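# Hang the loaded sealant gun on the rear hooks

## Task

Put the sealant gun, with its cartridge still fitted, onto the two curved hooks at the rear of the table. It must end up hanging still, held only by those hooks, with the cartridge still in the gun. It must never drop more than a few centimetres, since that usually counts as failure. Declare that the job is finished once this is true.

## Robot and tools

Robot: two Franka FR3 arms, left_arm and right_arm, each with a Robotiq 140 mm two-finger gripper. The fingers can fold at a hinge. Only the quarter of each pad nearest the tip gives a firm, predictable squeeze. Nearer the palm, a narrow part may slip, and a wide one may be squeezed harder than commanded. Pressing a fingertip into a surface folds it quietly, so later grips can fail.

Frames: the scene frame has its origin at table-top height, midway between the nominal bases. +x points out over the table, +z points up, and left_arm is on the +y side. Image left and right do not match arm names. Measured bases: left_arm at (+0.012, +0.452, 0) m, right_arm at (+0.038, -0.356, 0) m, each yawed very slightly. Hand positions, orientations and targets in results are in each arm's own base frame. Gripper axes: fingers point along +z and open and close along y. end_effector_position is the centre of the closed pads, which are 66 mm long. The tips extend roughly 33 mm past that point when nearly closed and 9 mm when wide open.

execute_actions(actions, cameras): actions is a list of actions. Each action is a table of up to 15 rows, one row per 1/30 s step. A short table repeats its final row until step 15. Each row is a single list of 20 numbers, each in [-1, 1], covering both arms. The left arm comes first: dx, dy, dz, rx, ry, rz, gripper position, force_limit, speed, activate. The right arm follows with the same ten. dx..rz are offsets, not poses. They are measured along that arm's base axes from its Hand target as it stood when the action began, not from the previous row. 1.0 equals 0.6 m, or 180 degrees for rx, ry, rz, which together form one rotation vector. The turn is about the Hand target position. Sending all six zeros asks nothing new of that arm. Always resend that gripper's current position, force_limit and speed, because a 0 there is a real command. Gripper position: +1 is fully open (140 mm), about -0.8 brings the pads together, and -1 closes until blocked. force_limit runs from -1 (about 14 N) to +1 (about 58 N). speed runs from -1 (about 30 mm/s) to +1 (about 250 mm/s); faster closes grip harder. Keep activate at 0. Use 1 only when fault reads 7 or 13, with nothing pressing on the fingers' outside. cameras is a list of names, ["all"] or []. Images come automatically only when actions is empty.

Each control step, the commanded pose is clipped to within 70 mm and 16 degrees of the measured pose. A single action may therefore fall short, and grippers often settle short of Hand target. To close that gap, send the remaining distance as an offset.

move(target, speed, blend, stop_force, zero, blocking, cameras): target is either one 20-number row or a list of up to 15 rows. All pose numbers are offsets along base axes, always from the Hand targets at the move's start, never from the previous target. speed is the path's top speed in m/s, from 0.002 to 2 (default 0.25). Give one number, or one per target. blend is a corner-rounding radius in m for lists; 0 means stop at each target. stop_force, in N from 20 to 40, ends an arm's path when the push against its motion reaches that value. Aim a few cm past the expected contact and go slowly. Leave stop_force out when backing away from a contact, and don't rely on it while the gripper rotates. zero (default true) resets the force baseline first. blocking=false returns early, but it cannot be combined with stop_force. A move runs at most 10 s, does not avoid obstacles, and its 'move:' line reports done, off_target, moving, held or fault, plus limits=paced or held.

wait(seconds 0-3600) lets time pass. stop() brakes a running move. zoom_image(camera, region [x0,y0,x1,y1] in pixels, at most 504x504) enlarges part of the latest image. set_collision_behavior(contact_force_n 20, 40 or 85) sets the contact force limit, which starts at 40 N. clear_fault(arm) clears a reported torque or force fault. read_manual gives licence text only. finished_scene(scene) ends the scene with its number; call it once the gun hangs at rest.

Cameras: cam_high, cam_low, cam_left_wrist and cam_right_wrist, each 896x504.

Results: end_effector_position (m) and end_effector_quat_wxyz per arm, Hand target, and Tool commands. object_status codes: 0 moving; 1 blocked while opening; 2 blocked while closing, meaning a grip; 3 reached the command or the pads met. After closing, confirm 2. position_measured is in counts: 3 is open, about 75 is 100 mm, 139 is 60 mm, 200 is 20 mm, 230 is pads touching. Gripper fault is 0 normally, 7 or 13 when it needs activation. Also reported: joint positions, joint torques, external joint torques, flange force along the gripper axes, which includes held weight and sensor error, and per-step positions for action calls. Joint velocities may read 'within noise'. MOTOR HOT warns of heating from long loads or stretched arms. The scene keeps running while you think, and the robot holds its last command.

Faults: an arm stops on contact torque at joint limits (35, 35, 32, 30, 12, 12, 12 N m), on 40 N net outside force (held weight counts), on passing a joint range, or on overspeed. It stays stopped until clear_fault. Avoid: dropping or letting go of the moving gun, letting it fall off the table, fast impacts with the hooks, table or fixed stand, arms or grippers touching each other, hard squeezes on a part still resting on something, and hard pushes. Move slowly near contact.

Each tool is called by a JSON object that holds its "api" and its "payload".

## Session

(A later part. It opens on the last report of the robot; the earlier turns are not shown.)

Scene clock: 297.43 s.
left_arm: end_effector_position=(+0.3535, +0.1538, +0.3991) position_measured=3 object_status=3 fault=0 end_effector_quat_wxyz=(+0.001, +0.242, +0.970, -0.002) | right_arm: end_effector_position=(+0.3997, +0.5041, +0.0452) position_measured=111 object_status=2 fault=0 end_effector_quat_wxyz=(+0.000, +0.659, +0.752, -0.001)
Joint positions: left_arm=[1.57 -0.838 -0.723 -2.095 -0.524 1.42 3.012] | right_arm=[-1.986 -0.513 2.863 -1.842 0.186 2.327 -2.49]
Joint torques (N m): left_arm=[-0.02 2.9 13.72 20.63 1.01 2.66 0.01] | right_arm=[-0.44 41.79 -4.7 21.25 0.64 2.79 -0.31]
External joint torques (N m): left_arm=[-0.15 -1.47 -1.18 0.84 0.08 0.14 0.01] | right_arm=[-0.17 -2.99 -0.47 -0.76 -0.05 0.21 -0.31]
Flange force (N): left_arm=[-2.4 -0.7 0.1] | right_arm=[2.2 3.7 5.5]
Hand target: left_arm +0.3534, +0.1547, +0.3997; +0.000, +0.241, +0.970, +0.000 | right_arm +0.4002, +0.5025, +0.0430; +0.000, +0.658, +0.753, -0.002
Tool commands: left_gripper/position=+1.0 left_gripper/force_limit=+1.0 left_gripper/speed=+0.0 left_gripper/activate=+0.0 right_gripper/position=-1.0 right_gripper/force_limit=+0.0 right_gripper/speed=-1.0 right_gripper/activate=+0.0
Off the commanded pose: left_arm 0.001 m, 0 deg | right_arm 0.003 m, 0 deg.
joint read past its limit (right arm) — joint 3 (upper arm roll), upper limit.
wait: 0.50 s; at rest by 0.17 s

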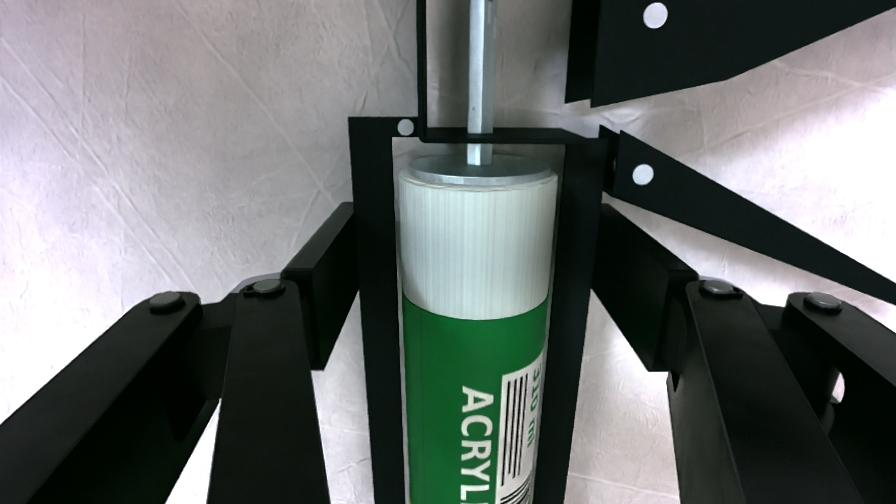

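{"api": "move", "payload": {"target": [[0,0,0,0,0,0,1,1,0,0,0,0,0.02,0,0,0,-0.98,1,-1,0],[0,0,0,0,0,0,1,1,0,0,0,0,0.15,0,0,0,-0.98,1,-1,0]], "speed": [0.04,0.08], "cameras": ["cam_right_wrist"]}}

Scene clock: 301.27 s.
left_arm: end_effector_position=(+0.3535, +0.1538, +0.3991) position_measured=3 object_status=3 fault=0 end_effector_quat_wxyz=(+0.001, +0.242, +0.970, -0.002) | right_arm: end_effector_position=(+0.3950, +0.4978, +0.1222) position_measured=112 object_status=2 fault=0 end_effector_quat_wxyz=(+0.000, +0.656, +0.755, -0.013)
Joint positions: left_arm=[1.57 -0.838 -0.723 -2.095 -0.524 1.42 3.012] | right_arm=[-1.963 -0.397 2.83 -1.8 0.144 2.15 -2.474]
Joint velocities: left_arm=[within noise] | right_arm=[0 0 -0.002 -0.001 -0.001 -0.003 0.002]
Joint torques (N m): left_arm=[0.02 2.84 13.78 20.61 1 2.66 -0.05] | right_arm=[1.05 49.24 -5.15 28.62 0.33 2.81 0.33]
External joint torques (N m): left_arm=[-0.04 -1.42 -1.07 0.75 0.08 0.15 -0.05] | right_arm=[1.29 6.47 -1.43 5.17 -0.44 0.28 0.34]
Flange force (N): left_arm=[-2.2 -0.7 0.2] | right_arm=[2.3 -0.3 -13.0]
Hand target: left_arm +0.3534, +0.1547, +0.3997; +0.000, +0.241, +0.970, +0.000 | right_arm +0.4002, +0.5025, +0.1330; +0.000, +0.658, +0.753, -0.002
Off the commanded pose: left_arm 0.001 m, 0 deg | right_arm 0.013 m, 1 deg.
move: off_target (right_arm)

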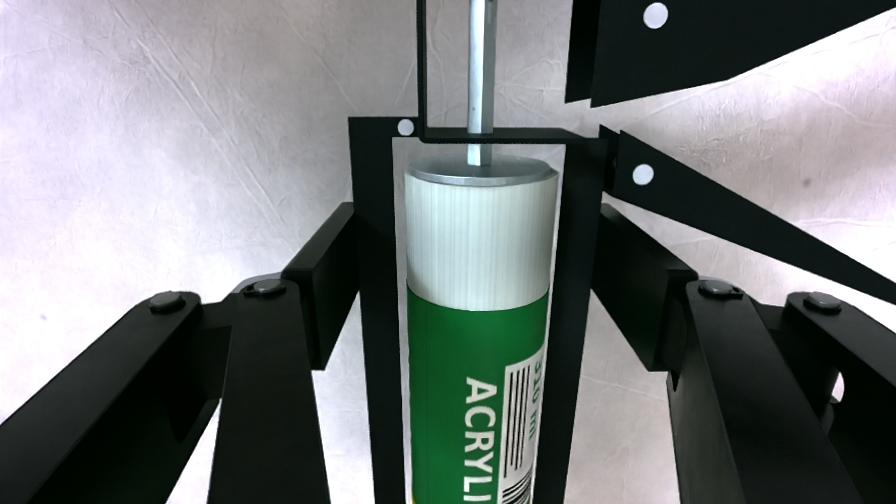

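{"api": "move", "payload": {"target": [0,0,0,0,0,0,1,1,0,0,0.067,-0.287,0.48,0,0,-0.417,-0.98,1,-1,0], "speed": 0.15, "cameras": ["cam_high","cam_low"]}}

Scene clock: 308.87 s.
left_arm: end_effector_position=(+0.3535, +0.1538, +0.3991) position_measured=3 object_status=3 fault=0 end_effector_quat_wxyz=(+0.001, +0.242, +0.970, -0.002) | right_arm: end_effector_position=(+0.4372, +0.3308, +0.4130) position_measured=112 object_status=2 fault=0 end_effector_quat_wxyz=(+0.002, +0.980, +0.201, -0.010)
Joint positions: left_arm=[1.57 -0.838 -0.723 -2.095 -0.524 1.42 3.012] | right_arm=[-1.905 -0.001 2.549 -1.565 0.005 1.546 -1.331]
Joint velocities: left_arm=[within noise] | right_arm=[0.001 0.001 -0.001 -0.001 0.001 0 0.005]
Joint torques (N m): left_arm=[0 2.84 13.7 20.61 1.01 2.68 0] | right_arm=[0.52 31.87 0.22 30.16 0.35 2.78 0.2]
External joint torques (N m): left_arm=[0.01 -1.38 -1.06 0.74 0.1 0.17 0] | right_arm=[0.67 5.07 0.39 6.23 -0.5 0.18 0.2]
Flange force (N): left_arm=[-2.2 -0.5 0.2] | right_arm=[1.8 -1.8 -16.4]
Hand target: left_arm +0.3534, +0.1547, +0.3997; +0.000, +0.241, +0.970, +0.000 | right_arm +0.4404, +0.3303, +0.4210; -0.001, +0.981, +0.196, -0.002
Off the commanded pose: left_arm 0.001 m, 0 deg | right_arm 0.009 m, 1 deg.
move: off_target (right_arm)

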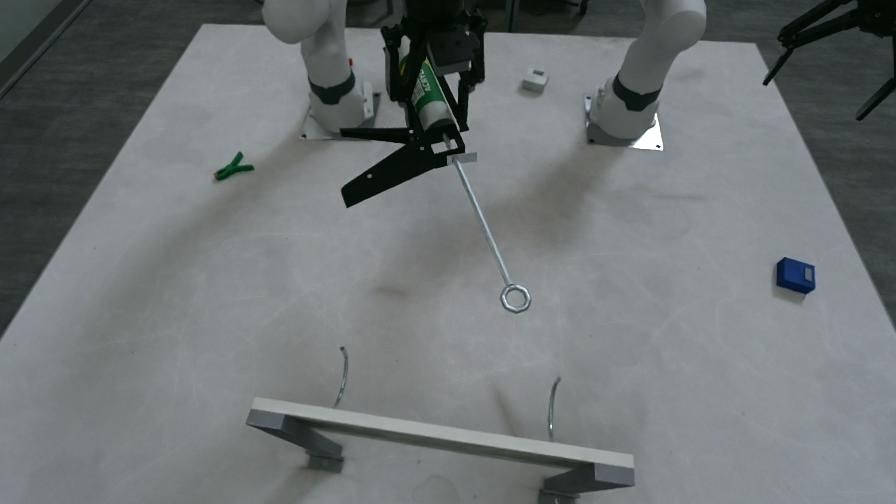

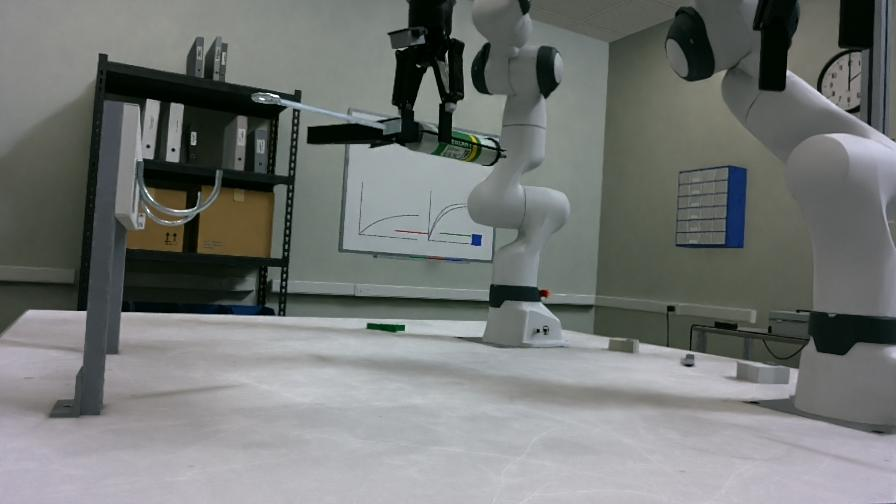

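{"api": "move", "payload": {"target": [0,0,0,0,0,0,1,1,0,0,0,0,0,0,0,-0.417,-0.98,1,-1,0], "speed": 0.2, "cameras": ["cam_right_wrist","cam_low"]}}

Scene clock: 315.00 s.
left_arm: end_effector_position=(+0.3535, +0.1538, +0.3991) position_measured=3 object_status=3 fault=0 end_effector_quat_wxyz=(+0.001, +0.242, +0.970, -0.002) | right_arm: end_effector_position=(+0.4379, +0.3283, +0.4130) position_measured=112 object_status=2 fault=0 end_effector_quat_wxyz=(+0.008, +0.898, -0.439, -0.005)
Joint positions: left_arm=[1.57 -0.838 -0.723 -2.095 -0.524 1.42 3.012] | right_arm=[-1.905 0.003 2.549 -1.57 0 1.548 -0.018]
Joint velocities: left_arm=[within noise] | right_arm=[-0.001 0.001 0 0 0.001 0 0.006]
Joint torques (N m): left_arm=[0 2.78 13.72 20.68 1 2.66 -0.04] | right_arm=[1.16 32.22 0.72 29.05 0.47 3.11 0.16]
External joint torques (N m): left_arm=[-0.07 -1.49 -1.12 0.84 0.08 0.14 -0.04] | right_arm=[1.25 5.69 0.76 5.1 -0.27 0.57 0.16]
Flange force (N): left_arm=[-2.4 -0.7 0.0] | right_arm=[-2.2 5.3 -10.6]
Hand target: left_arm +0.3534, +0.1547, +0.3997; +0.000, +0.241, +0.970, +0.000 | right_arm +0.4404, +0.3303, +0.4210; -0.002, +0.897, -0.442, -0.001
Off the commanded pose: left_arm 0.001 m, 0 deg | right_arm 0.009 m, 1 deg.
move: off_target (right_arm)
Images, in order (width x height): cam_low 896x504, cam_right_wrist 896x504.

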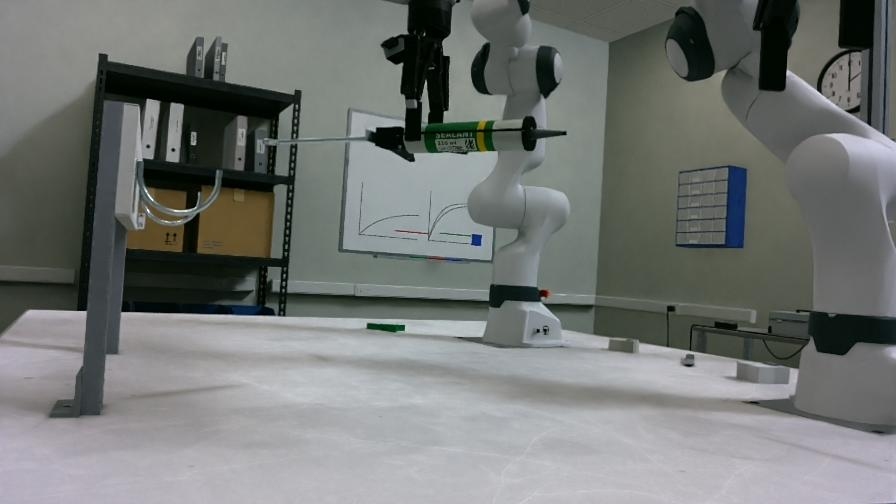

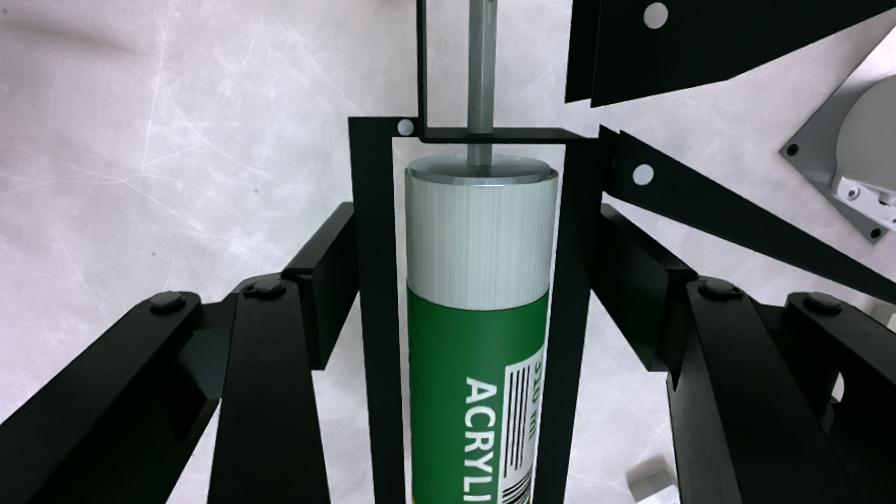

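{"api": "move", "payload": {"target": [0,0,0,0,0,0,1,1,0,0,0.224,0.17,0.048,0.3,-0.4,0,-0.98,1,-1,0], "speed": 0.2, "cameras": ["all"]}}

Scene clock: 323.10 s.
left_arm: end_effector_position=(+0.3535, +0.1538, +0.3991) position_measured=3 object_status=3 fault=0 end_effector_quat_wxyz=(+0.001, +0.242, +0.970, -0.002) | right_arm: end_effector_position=(+0.5741, +0.4336, +0.4265) position_measured=112 object_status=2 fault=0 end_effector_quat_wxyz=(+0.617, -0.649, +0.319, -0.310)
Joint positions: left_arm=[1.57 -0.838 -0.723 -2.095 -0.524 1.42 3.012] | right_arm=[-2.229 -0.138 2.857 -2.45 -0.024 4.108 0.042]
Joint velocities: left_arm=[within noise] | right_arm=[-0.001 -0.001 0 -0.001 -0.001 0.001 -0.007]
Joint torques (N m): left_arm=[0.03 2.79 13.7 20.65 1.02 2.68 0.01] | right_arm=[1.12 37.64 -1.27 26.56 1.23 6.27 -0.39]
External joint torques (N m): left_arm=[0.02 -1.4 -1.08 0.77 0.1 0.16 0.01] | right_arm=[1.13 7.19 -0.3 7.44 0.66 3.58 -0.29]
Flange force (N): left_arm=[-2.2 -0.5 0.1] | right_arm=[-4.3 -10.6 2.9]
Hand target: left_arm +0.3534, +0.1547, +0.3997; +0.000, +0.241, +0.970, +0.000 | right_arm +0.5748, +0.4323, +0.4498; +0.632, -0.634, +0.311, -0.319
Off the commanded pose: left_arm 0.001 m, 0 deg | right_arm 0.023 m, 3 deg.
move: off_target (right_arm)

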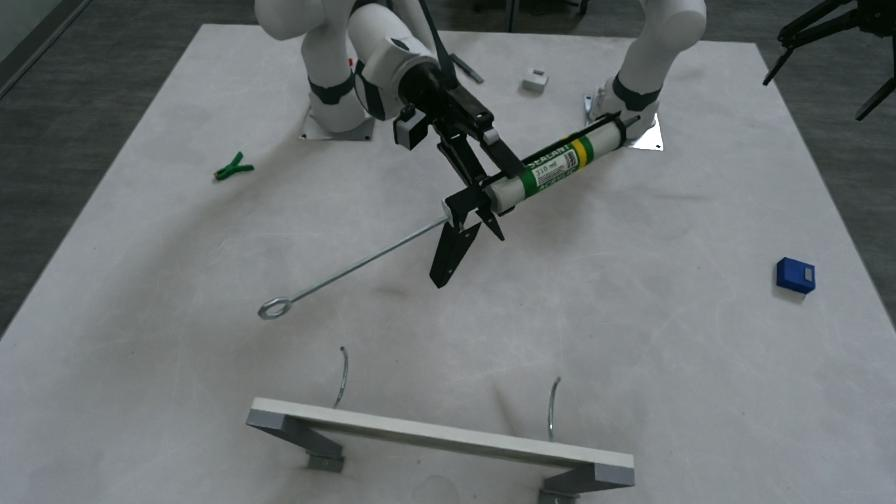

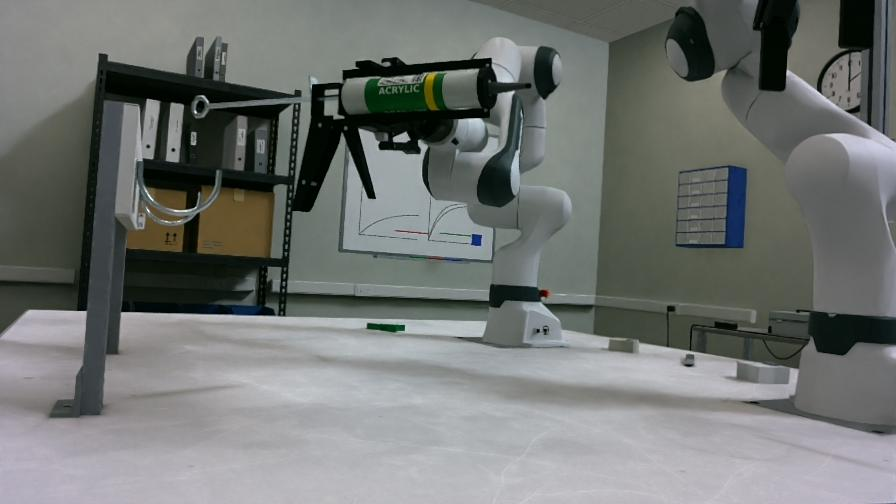

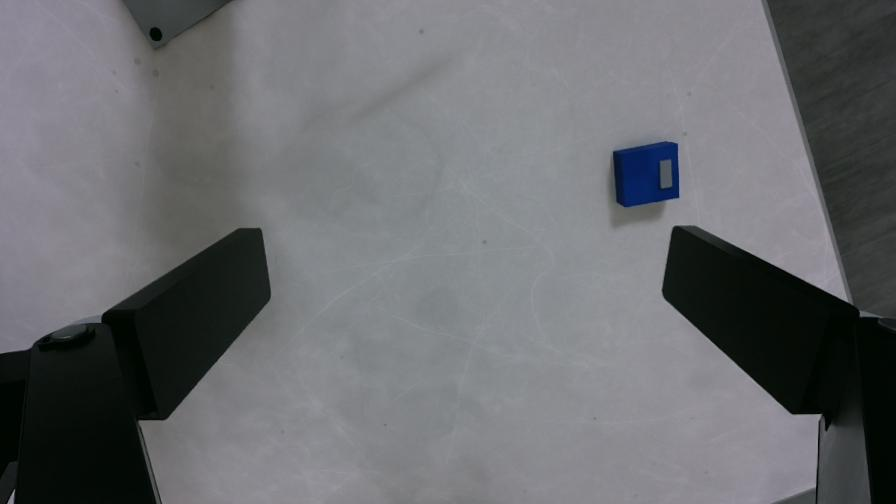

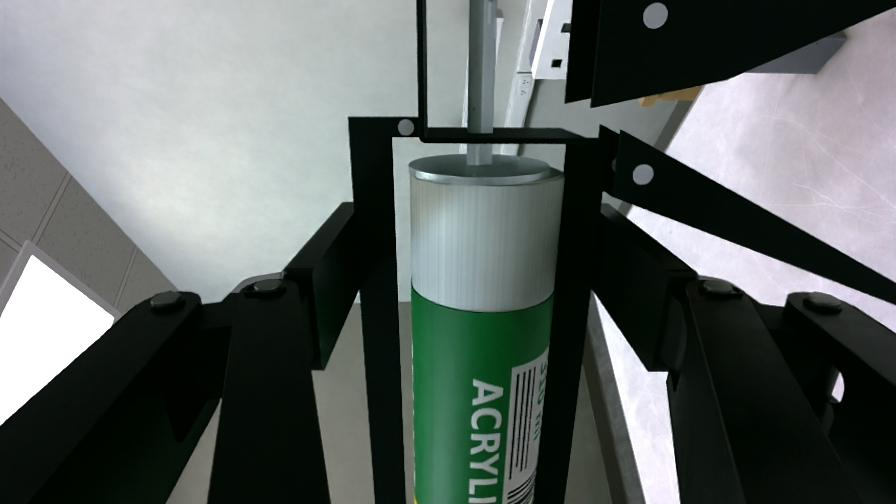

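{"api": "move", "payload": {"target": [0,0,0,0,0,0,1,1,0,0,0.175,-0.079,-0.03,0,0,-0.23,-0.98,1,-1,0], "speed": 0.15, "cameras": ["all"]}}

Scene clock: 329.23 s.
left_arm: end_effector_position=(+0.3535, +0.1538, +0.3991) position_measured=3 object_status=3 fault=0 end_effector_quat_wxyz=(+0.001, +0.242, +0.970, -0.002) | right_arm: end_effector_position=(+0.6796, +0.3881, +0.4155) position_measured=112 object_status=2 fault=0 end_effector_quat_wxyz=(+0.473, -0.493, +0.518, -0.514)
Joint positions: left_arm=[1.57 -0.838 -0.723 -2.095 -0.524 1.42 3.012] | right_arm=[-1.874 -0.656 2.685 -1.684 1.33 4.082 -0.713]
Joint velocities: left_arm=[within noise] | right_arm=[0.001 0 0 0 0 0 -0.005]
Joint torques (N m): left_arm=[-0.03 2.9 13.7 20.64 1.01 2.66 0] | right_arm=[1.06 49.47 -13.86 25.9 -3.76 4.43 -0.38]
External joint torques (N m): left_arm=[-0.01 -1.29 -1.12 0.7 0.1 0.14 0] | right_arm=[1.17 5.7 -4.19 6.06 -1.75 2.41 -0.28]
Flange force (N): left_arm=[-2.3 -0.3 0.2] | right_arm=[-8.0 -13.0 2.8]
Hand target: left_arm +0.3534, +0.1547, +0.3997; +0.000, +0.241, +0.970, +0.000 | right_arm +0.6798, +0.3849, +0.4318; +0.478, -0.483, +0.515, -0.522
Off the commanded pose: left_arm 0.001 m, 0 deg | right_arm 0.017 m, 2 deg.
move: off_target (right_arm)

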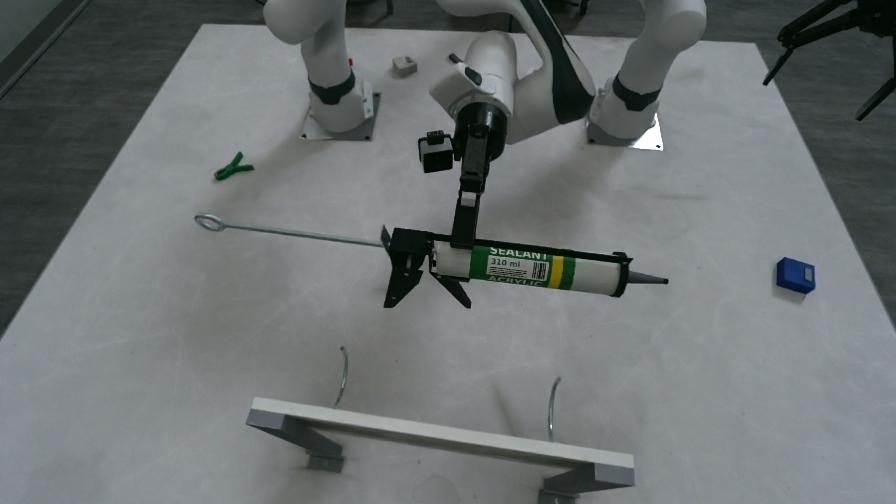

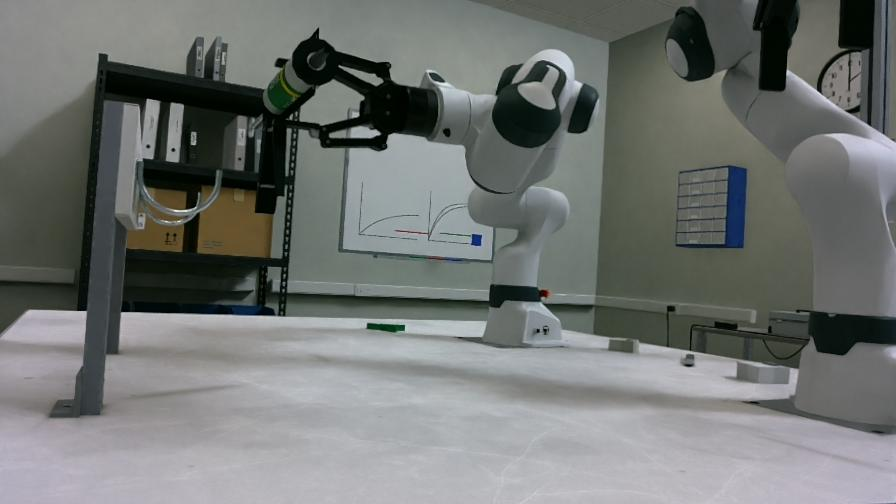

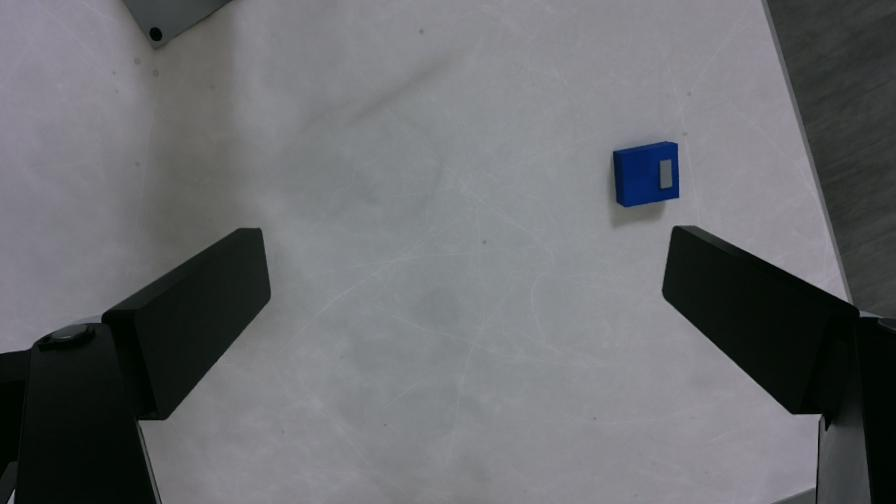

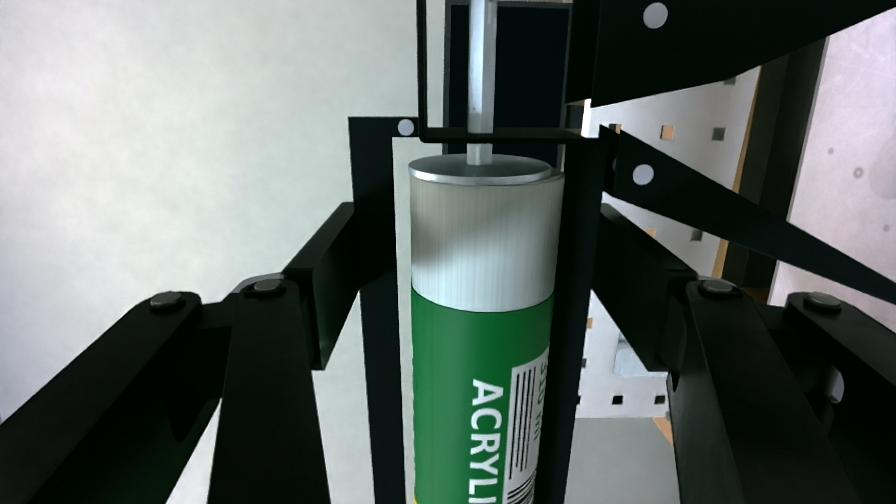

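{"api": "move", "payload": {"target": [0,0,0,0,0,0,1,1,0,0,0,-0.043,-0.134,0,0,0,-0.98,1,-1,0], "speed": 0.1, "cameras": ["cam_high","cam_low"]}}

{"api": "zoom_image", "payload": {"camera": "cam_low", "region": [80, 60, 400, 280]}}

Scene clock: 334.13 s.
left_arm: end_effector_position=(+0.3535, +0.1538, +0.3991) position_measured=3 object_status=3 fault=0 end_effector_quat_wxyz=(+0.001, +0.242, +0.970, -0.002) | right_arm: end_effector_position=(+0.6797, +0.3612, +0.3327) position_measured=112 object_status=2 fault=0 end_effector_quat_wxyz=(+0.467, -0.498, +0.518, -0.515)
Joint positions: left_arm=[1.57 -0.838 -0.723 -2.095 -0.524 1.42 3.012] | right_arm=[-1.894 -0.74 2.683 -1.839 1.199 4.125 -0.447]
Joint velocities: left_arm=[within noise] | right_arm=[0.002 -0.001 0 -0.001 -0.001 0.001 0.007]
Joint torques (N m): left_arm=[0.05 2.85 13.73 20.65 1.01 2.64 -0.05] | right_arm=[1.06 49.36 -15.32 22.05 -2.76 5.71 0.17]
External joint torques (N m): left_arm=[0.15 -1.28 -1 0.71 0.11 0.14 -0.04] | right_arm=[1.34 5.71 -4.42 4.37 -1.66 3.27 0.27]
Flange force (N): left_arm=[-2.2 -0.2 0.0] | right_arm=[2.2 -10.0 -2.2]
Hand target: left_arm +0.3534, +0.1547, +0.3997; +0.000, +0.241, +0.970, +0.000 | right_arm +0.6798, +0.3591, +0.3514; +0.478, -0.483, +0.515, -0.522
Off the commanded pose: left_arm 0.001 m, 0 deg | right_arm 0.019 m, 2 deg.
move: off_target (right_arm)

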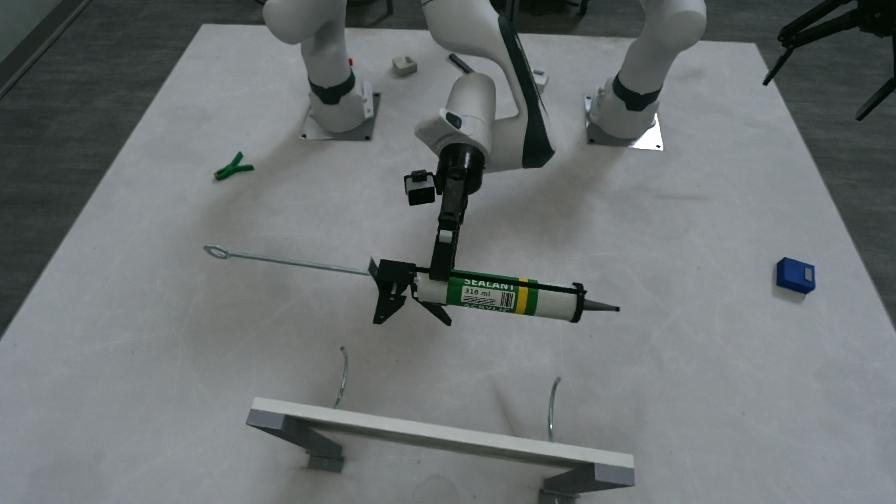

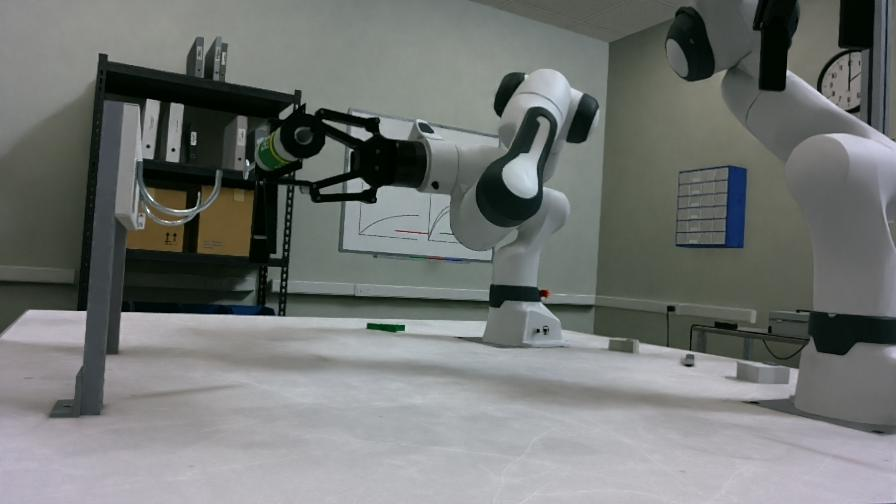

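Scaled by 1.575 from the camera's image (finer frame: 1280x720).

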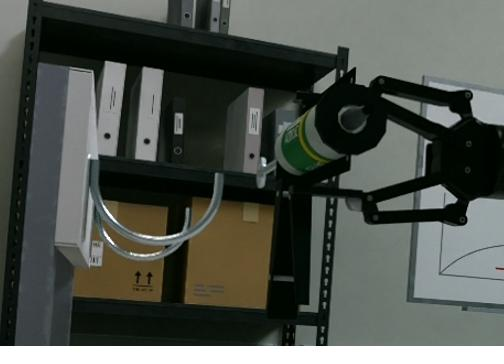

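{"api": "move", "payload": {"target": [[0,0,0,0,0,0,1,1,0,0,0,0,0.035,0.033,0,0,-0.98,1,-1,0],[0,0,0,0,0,0,1,1,0,0,0.12,0,0.035,0.033,0,0,-0.98,1,-1,0]], "speed": 0.08, "blend": [0.01,0], "cameras": ["cam_high","cam_low"]}}

{"api": "zoom_image", "payload": {"camera": "cam_low", "region": [80, 60, 400, 280]}}

{"api": "zoom_image", "payload": {"camera": "cam_high", "region": [180, 230, 680, 504]}}

Scene clock: 346.30 s.
left_arm: end_effector_position=(+0.3535, +0.1538, +0.3991) position_measured=3 object_status=3 fault=0 end_effector_quat_wxyz=(+0.001, +0.242, +0.970, -0.002) | right_arm: end_effector_position=(+0.7513, +0.3617, +0.3531) position_measured=112 object_status=2 fault=0 end_effector_quat_wxyz=(+0.496, -0.468, +0.546, -0.486)
Joint positions: left_arm=[1.57 -0.838 -0.723 -2.095 -0.524 1.42 3.012] | right_arm=[-1.997 -0.839 2.655 -1.583 1.237 3.985 -0.449]
Joint velocities: left_arm=[within noise] | right_arm=[0.001 -0.001 -0.001 -0.001 0.001 -0.002 -0.006]
Joint torques (N m): left_arm=[0.05 2.9 13.77 20.57 1 2.68 -0.05] | right_arm=[0.98 53.8 -17.24 25.25 -2.58 5.02 -0.35]
External joint torques (N m): left_arm=[0.06 -1.36 -0.98 0.73 0.1 0.18 -0.05] | right_arm=[1.17 6.33 -5.02 6.07 -1.12 2.72 -0.25]
Flange force (N): left_arm=[-2.1 -0.5 0.1] | right_arm=[-10.5 -11.3 4.1]
Hand target: left_arm +0.3534, +0.1547, +0.3997; +0.000, +0.241, +0.970, +0.000 | right_arm +0.7518, +0.3591, +0.3724; +0.503, -0.458, +0.541, -0.495
Off the commanded pose: left_arm 0.001 m, 0 deg | right_arm 0.020 m, 2 deg.
move: off_target (right_arm)

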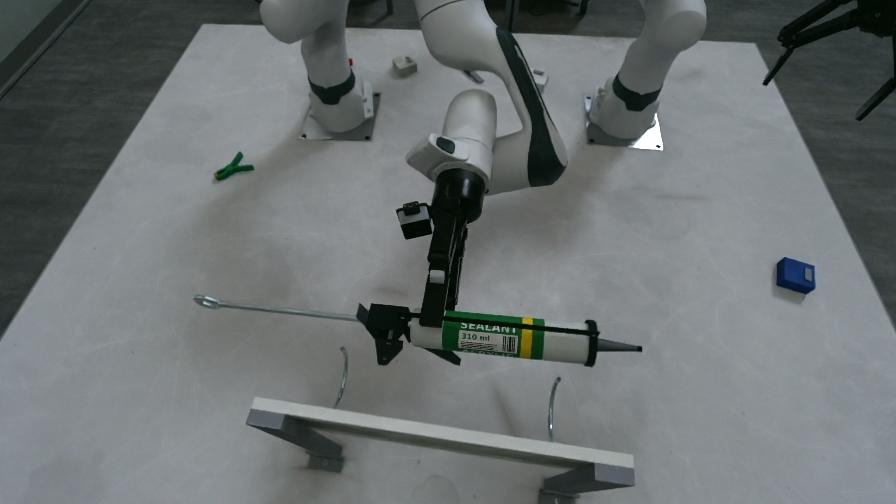

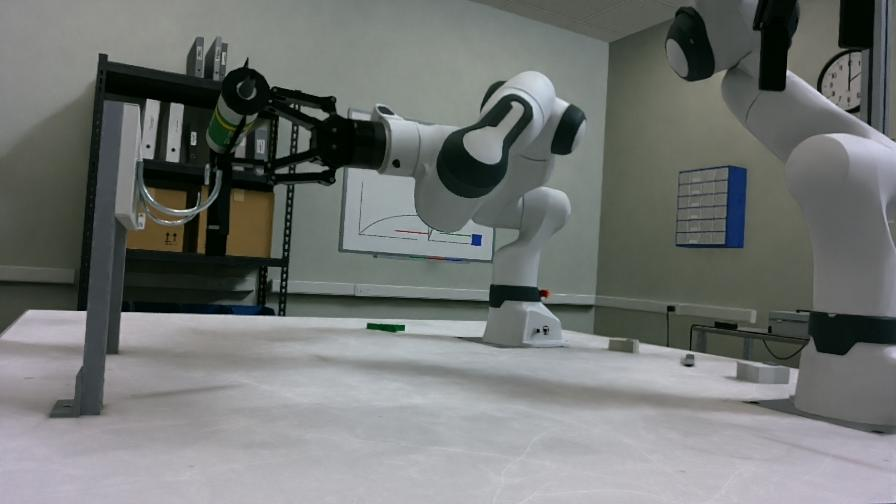

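Scaled by 1.575 from the camera's image (finer frame: 1280x720).

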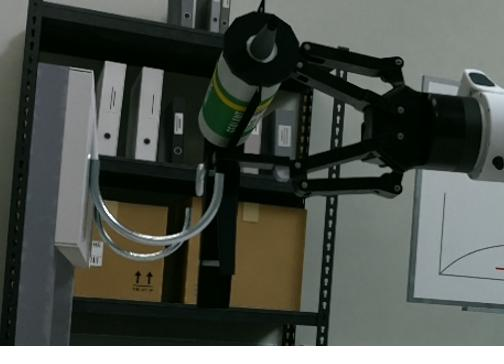

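Scaled by 1.008 from the camera's image (finer frame: 1280x720).

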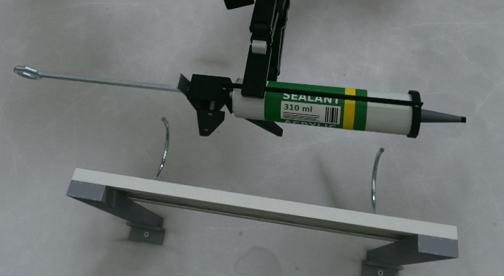

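{"api": "move", "payload": {"target": [0,0,0,0,0,0,1,1,0,0,0.09,0.025,-0.01,0,0,0,-0.98,1,-1,0], "speed": 0.06, "cameras": ["cam_high","cam_low"]}}

{"api": "zoom_image", "payload": {"camera": "cam_low", "region": [80, 30, 400, 250]}}

{"api": "zoom_image", "payload": {"camera": "cam_high", "region": [180, 230, 680, 504]}}

Scene clock: 354.90 s.
left_arm: end_effector_position=(+0.3535, +0.1538, +0.3991) position_measured=3 object_status=3 fault=0 end_effector_quat_wxyz=(+0.001, +0.242, +0.970, -0.002) | right_arm: end_effector_position=(+0.8051, +0.3775, +0.3450) position_measured=112 object_status=2 fault=0 end_effector_quat_wxyz=(+0.497, -0.468, +0.546, -0.485)
Joint positions: left_arm=[1.57 -0.838 -0.723 -2.095 -0.524 1.42 3.012] | right_arm=[-2.088 -1.035 2.639 -1.214 1.411 3.881 -0.64]
Joint velocities: left_arm=[within noise] | right_arm=[0.001 0 0 0 0 0 -0.006]
Joint torques (N m): left_arm=[-0.01 2.84 13.76 20.66 1 2.65 0.03] | right_arm=[0.5 59.84 -18.67 26.02 -3.64 4.29 -0.39]
External joint torques (N m): left_arm=[-0.03 -1.38 -1.14 0.73 0.08 0.13 0.03] | right_arm=[0.71 7.31 -5.51 6.24 -1.58 2.29 -0.29]
Flange force (N): left_arm=[-2.2 -0.5 0.2] | right_arm=[0.0 0.0 0.0]
Hand target: left_arm +0.3534, +0.1547, +0.3997; +0.000, +0.241, +0.970, +0.000 | right_arm +0.8058, +0.3741, +0.3664; +0.503, -0.458, +0.541, -0.495
Off the commanded pose: left_arm 0.001 m, 0 deg | right_arm 0.022 m, 2 deg.
move: off_target (right_arm)

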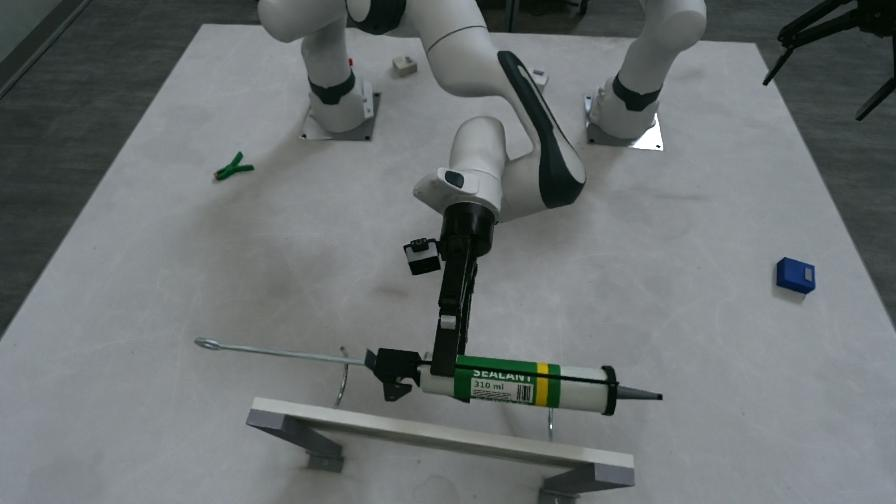

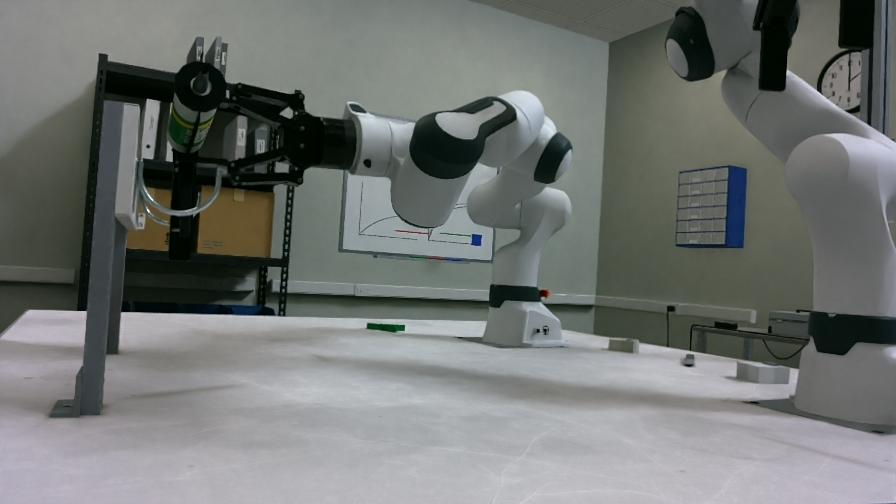

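Scaled by 1.575 from the camera's image (finer frame: 1280x720).

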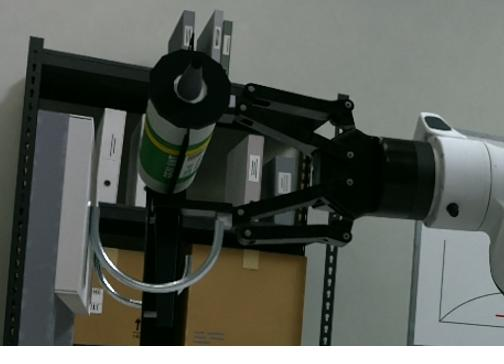

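Scaled by 1.008 from the camera's image (finer frame: 1280x720).

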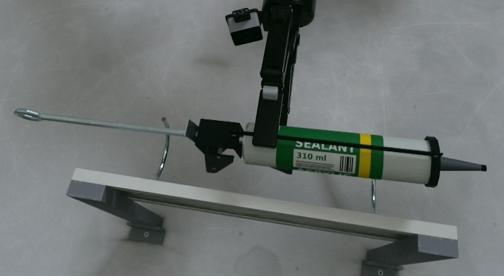

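{"api": "move", "payload": {"target": [0,0,0,0,0,0,1,1,0,0,0.042,-0.003,-0.01,0,0,-0.0056,-0.98,1,-1,0], "speed": 0.04, "cameras": ["cam_high","cam_low","cam_right_wrist"]}}

{"api": "zoom_image", "payload": {"camera": "cam_low", "region": [80, 30, 400, 250]}}

{"api": "zoom_image", "payload": {"camera": "cam_high", "region": [180, 230, 680, 504]}}

Scene clock: 360.57 s.
left_arm: end_effector_position=(+0.3535, +0.1538, +0.3991) position_measured=3 object_status=3 fault=0 end_effector_quat_wxyz=(+0.001, +0.242, +0.970, -0.002) | right_arm: end_effector_position=(+0.8316, +0.3758, +0.3387) position_measured=112 object_status=2 fault=0 end_effector_quat_wxyz=(+0.495, -0.465, +0.549, -0.488)
Joint positions: left_arm=[1.57 -0.838 -0.723 -2.095 -0.524 1.42 3.012] | right_arm=[-2.179 -1.165 2.664 -0.926 1.57 3.861 -0.848]
Joint velocities: left_arm=[within noise] | right_arm=[0.001 0 -0.001 0.001 0 0 -0.004]
Joint torques (N m): left_arm=[-0.02 2.8 13.71 20.62 1 2.67 0.02] | right_arm=[-0.02 63.29 -16.19 26.54 -4.67 3.87 -0.3]
External joint torques (N m): left_arm=[-0.08 -1.48 -1.07 0.77 0.09 0.16 0.02] | right_arm=[0.4 8.01 -4.28 6.43 -2.03 2.27 -0.2]
Flange force (N): left_arm=[-2.1 -0.9 0.2] | right_arm=[0.0 0.0 0.0]
Hand target: left_arm +0.3534, +0.1547, +0.3997; +0.000, +0.241, +0.970, +0.000 | right_arm +0.8310, +0.3723, +0.3604; +0.498, -0.453, +0.545, -0.499
Off the commanded pose: left_arm 0.001 m, 0 deg | right_arm 0.022 m, 2 deg.
move: off_target (right_arm)

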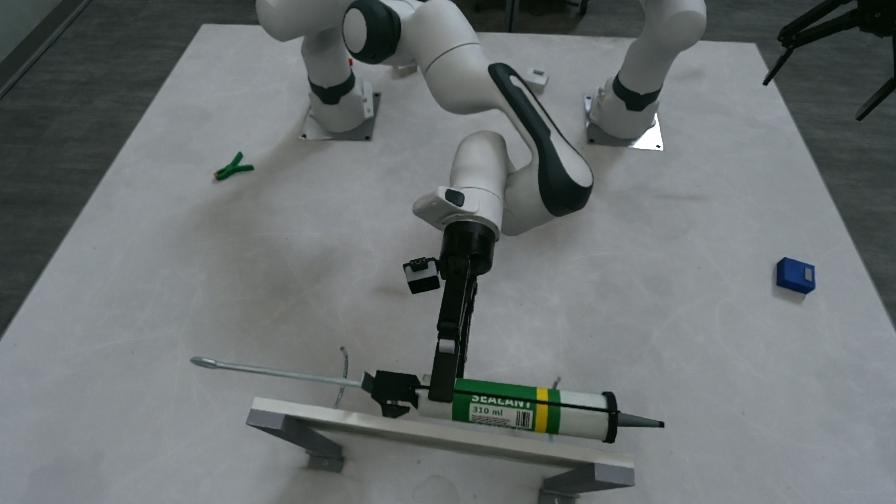

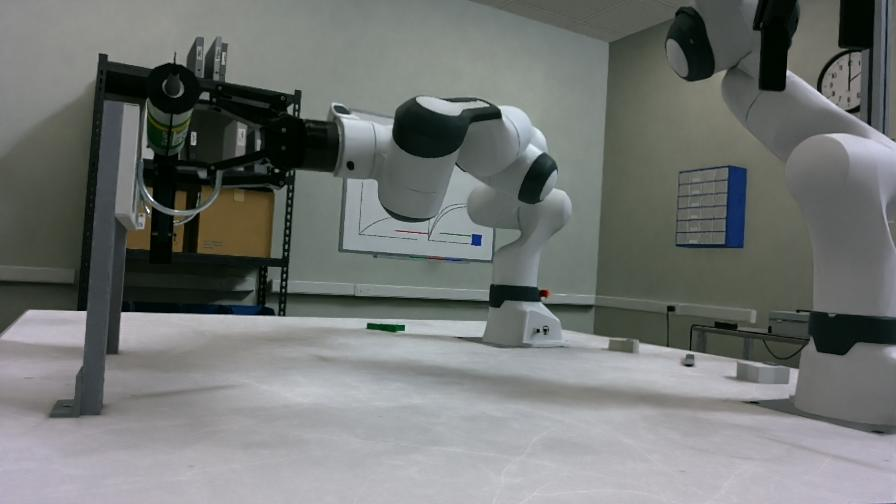

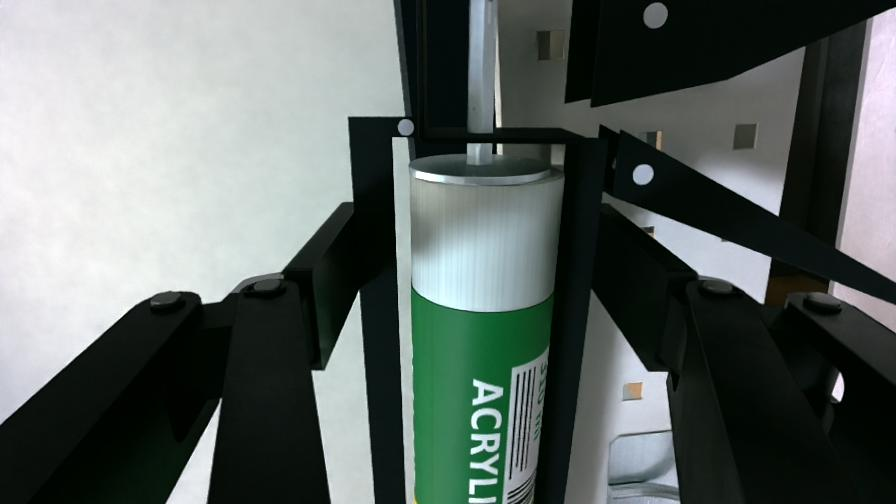

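Scaled by 1.575 from the camera's image (finer frame: 1280x720).

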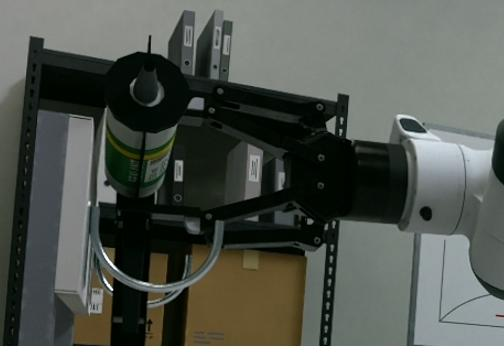

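Scaled by 1.008 from the camera's image (finer frame: 1280x720).

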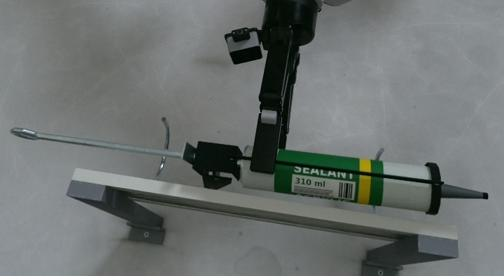

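{"api": "move", "payload": {"target": [0,0,0,0,0,0,1,1,0,0,0.005,0,-0.1,0,0,-0.008,-0.98,1,-1,0], "speed": 0.04, "cameras": ["cam_high","cam_low","cam_right_wrist"]}}

{"api": "zoom_image", "payload": {"camera": "cam_low", "region": [80, 50, 400, 270]}}

{"api": "zoom_image", "payload": {"camera": "cam_high", "region": [180, 230, 680, 504]}}

Scene clock: 368.03 s.
left_arm: end_effector_position=(+0.3535, +0.1538, +0.3991) position_measured=3 object_status=3 fault=0 end_effector_quat_wxyz=(+0.001, +0.242, +0.970, -0.002) | right_arm: end_effector_position=(+0.8339, +0.3750, +0.2799) position_measured=112 object_status=2 fault=0 end_effector_quat_wxyz=(+0.490, -0.458, +0.554, -0.493)
Joint positions: left_arm=[1.57 -0.838 -0.723 -2.095 -0.524 1.42 3.012] | right_arm=[-2.244 -1.37 2.694 -0.653 1.67 3.914 -0.946]
Joint velocities: left_arm=[within noise] | right_arm=[-0.001 -0.001 0 -0.002 0 0.001 -0.007]
Joint torques (N m): left_arm=[0 2.9 13.8 20.61 1 2.65 -0.01] | right_arm=[-0.63 64.8 -13.96 25.78 -5.08 3.3 -0.27]
External joint torques (N m): left_arm=[-0.04 -1.37 -0.99 0.76 0.08 0.14 -0.01] | right_arm=[-0.33 7.87 -3.97 5.77 -2.16 1.91 -0.16]
Flange force (N): left_arm=[-2.1 -0.7 0.0] | right_arm=[0.0 0.0 0.0]
Hand target: left_arm +0.3534, +0.1547, +0.3997; +0.000, +0.241, +0.970, +0.000 | right_arm +0.8340, +0.3723, +0.3004; +0.492, -0.446, +0.551, -0.505
Off the commanded pose: left_arm 0.001 m, 0 deg | right_arm 0.021 m, 2 deg.
move: off_target (right_arm)

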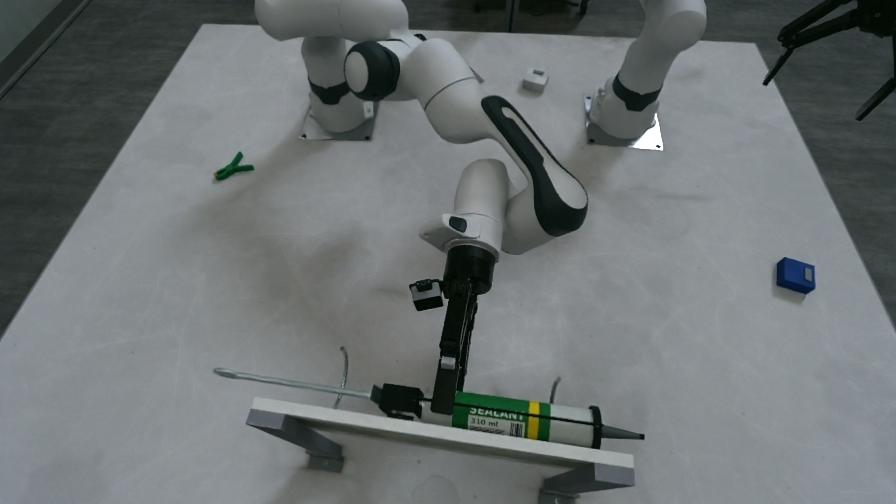

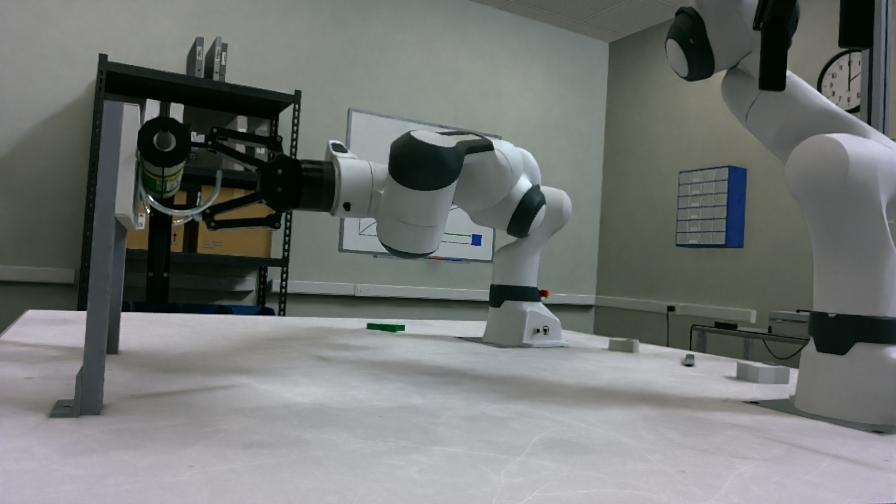

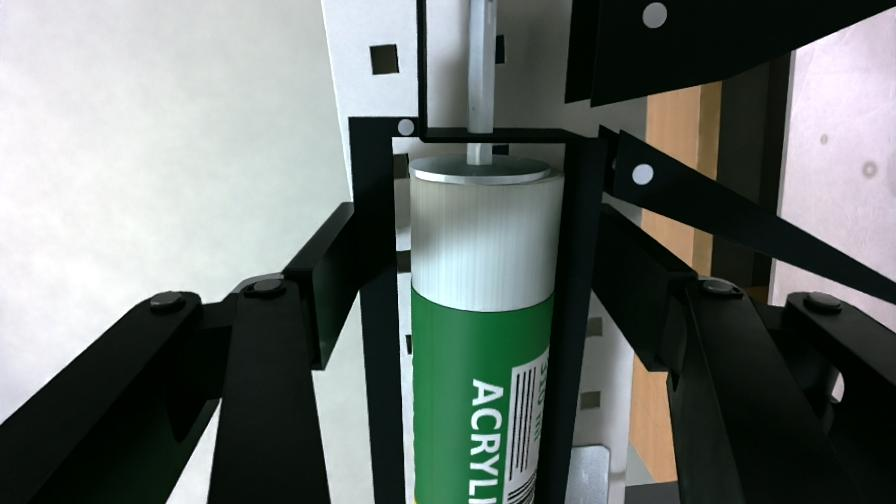

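Scaled by 1.575 from the camera's image (finer frame: 1280x720).

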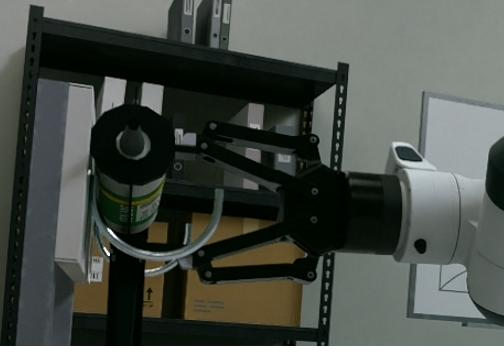

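Scaled by 1.008 from the camera's image (finer frame: 1280x720).

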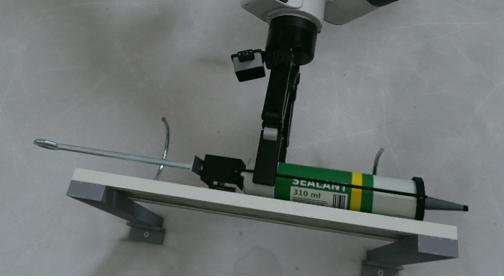

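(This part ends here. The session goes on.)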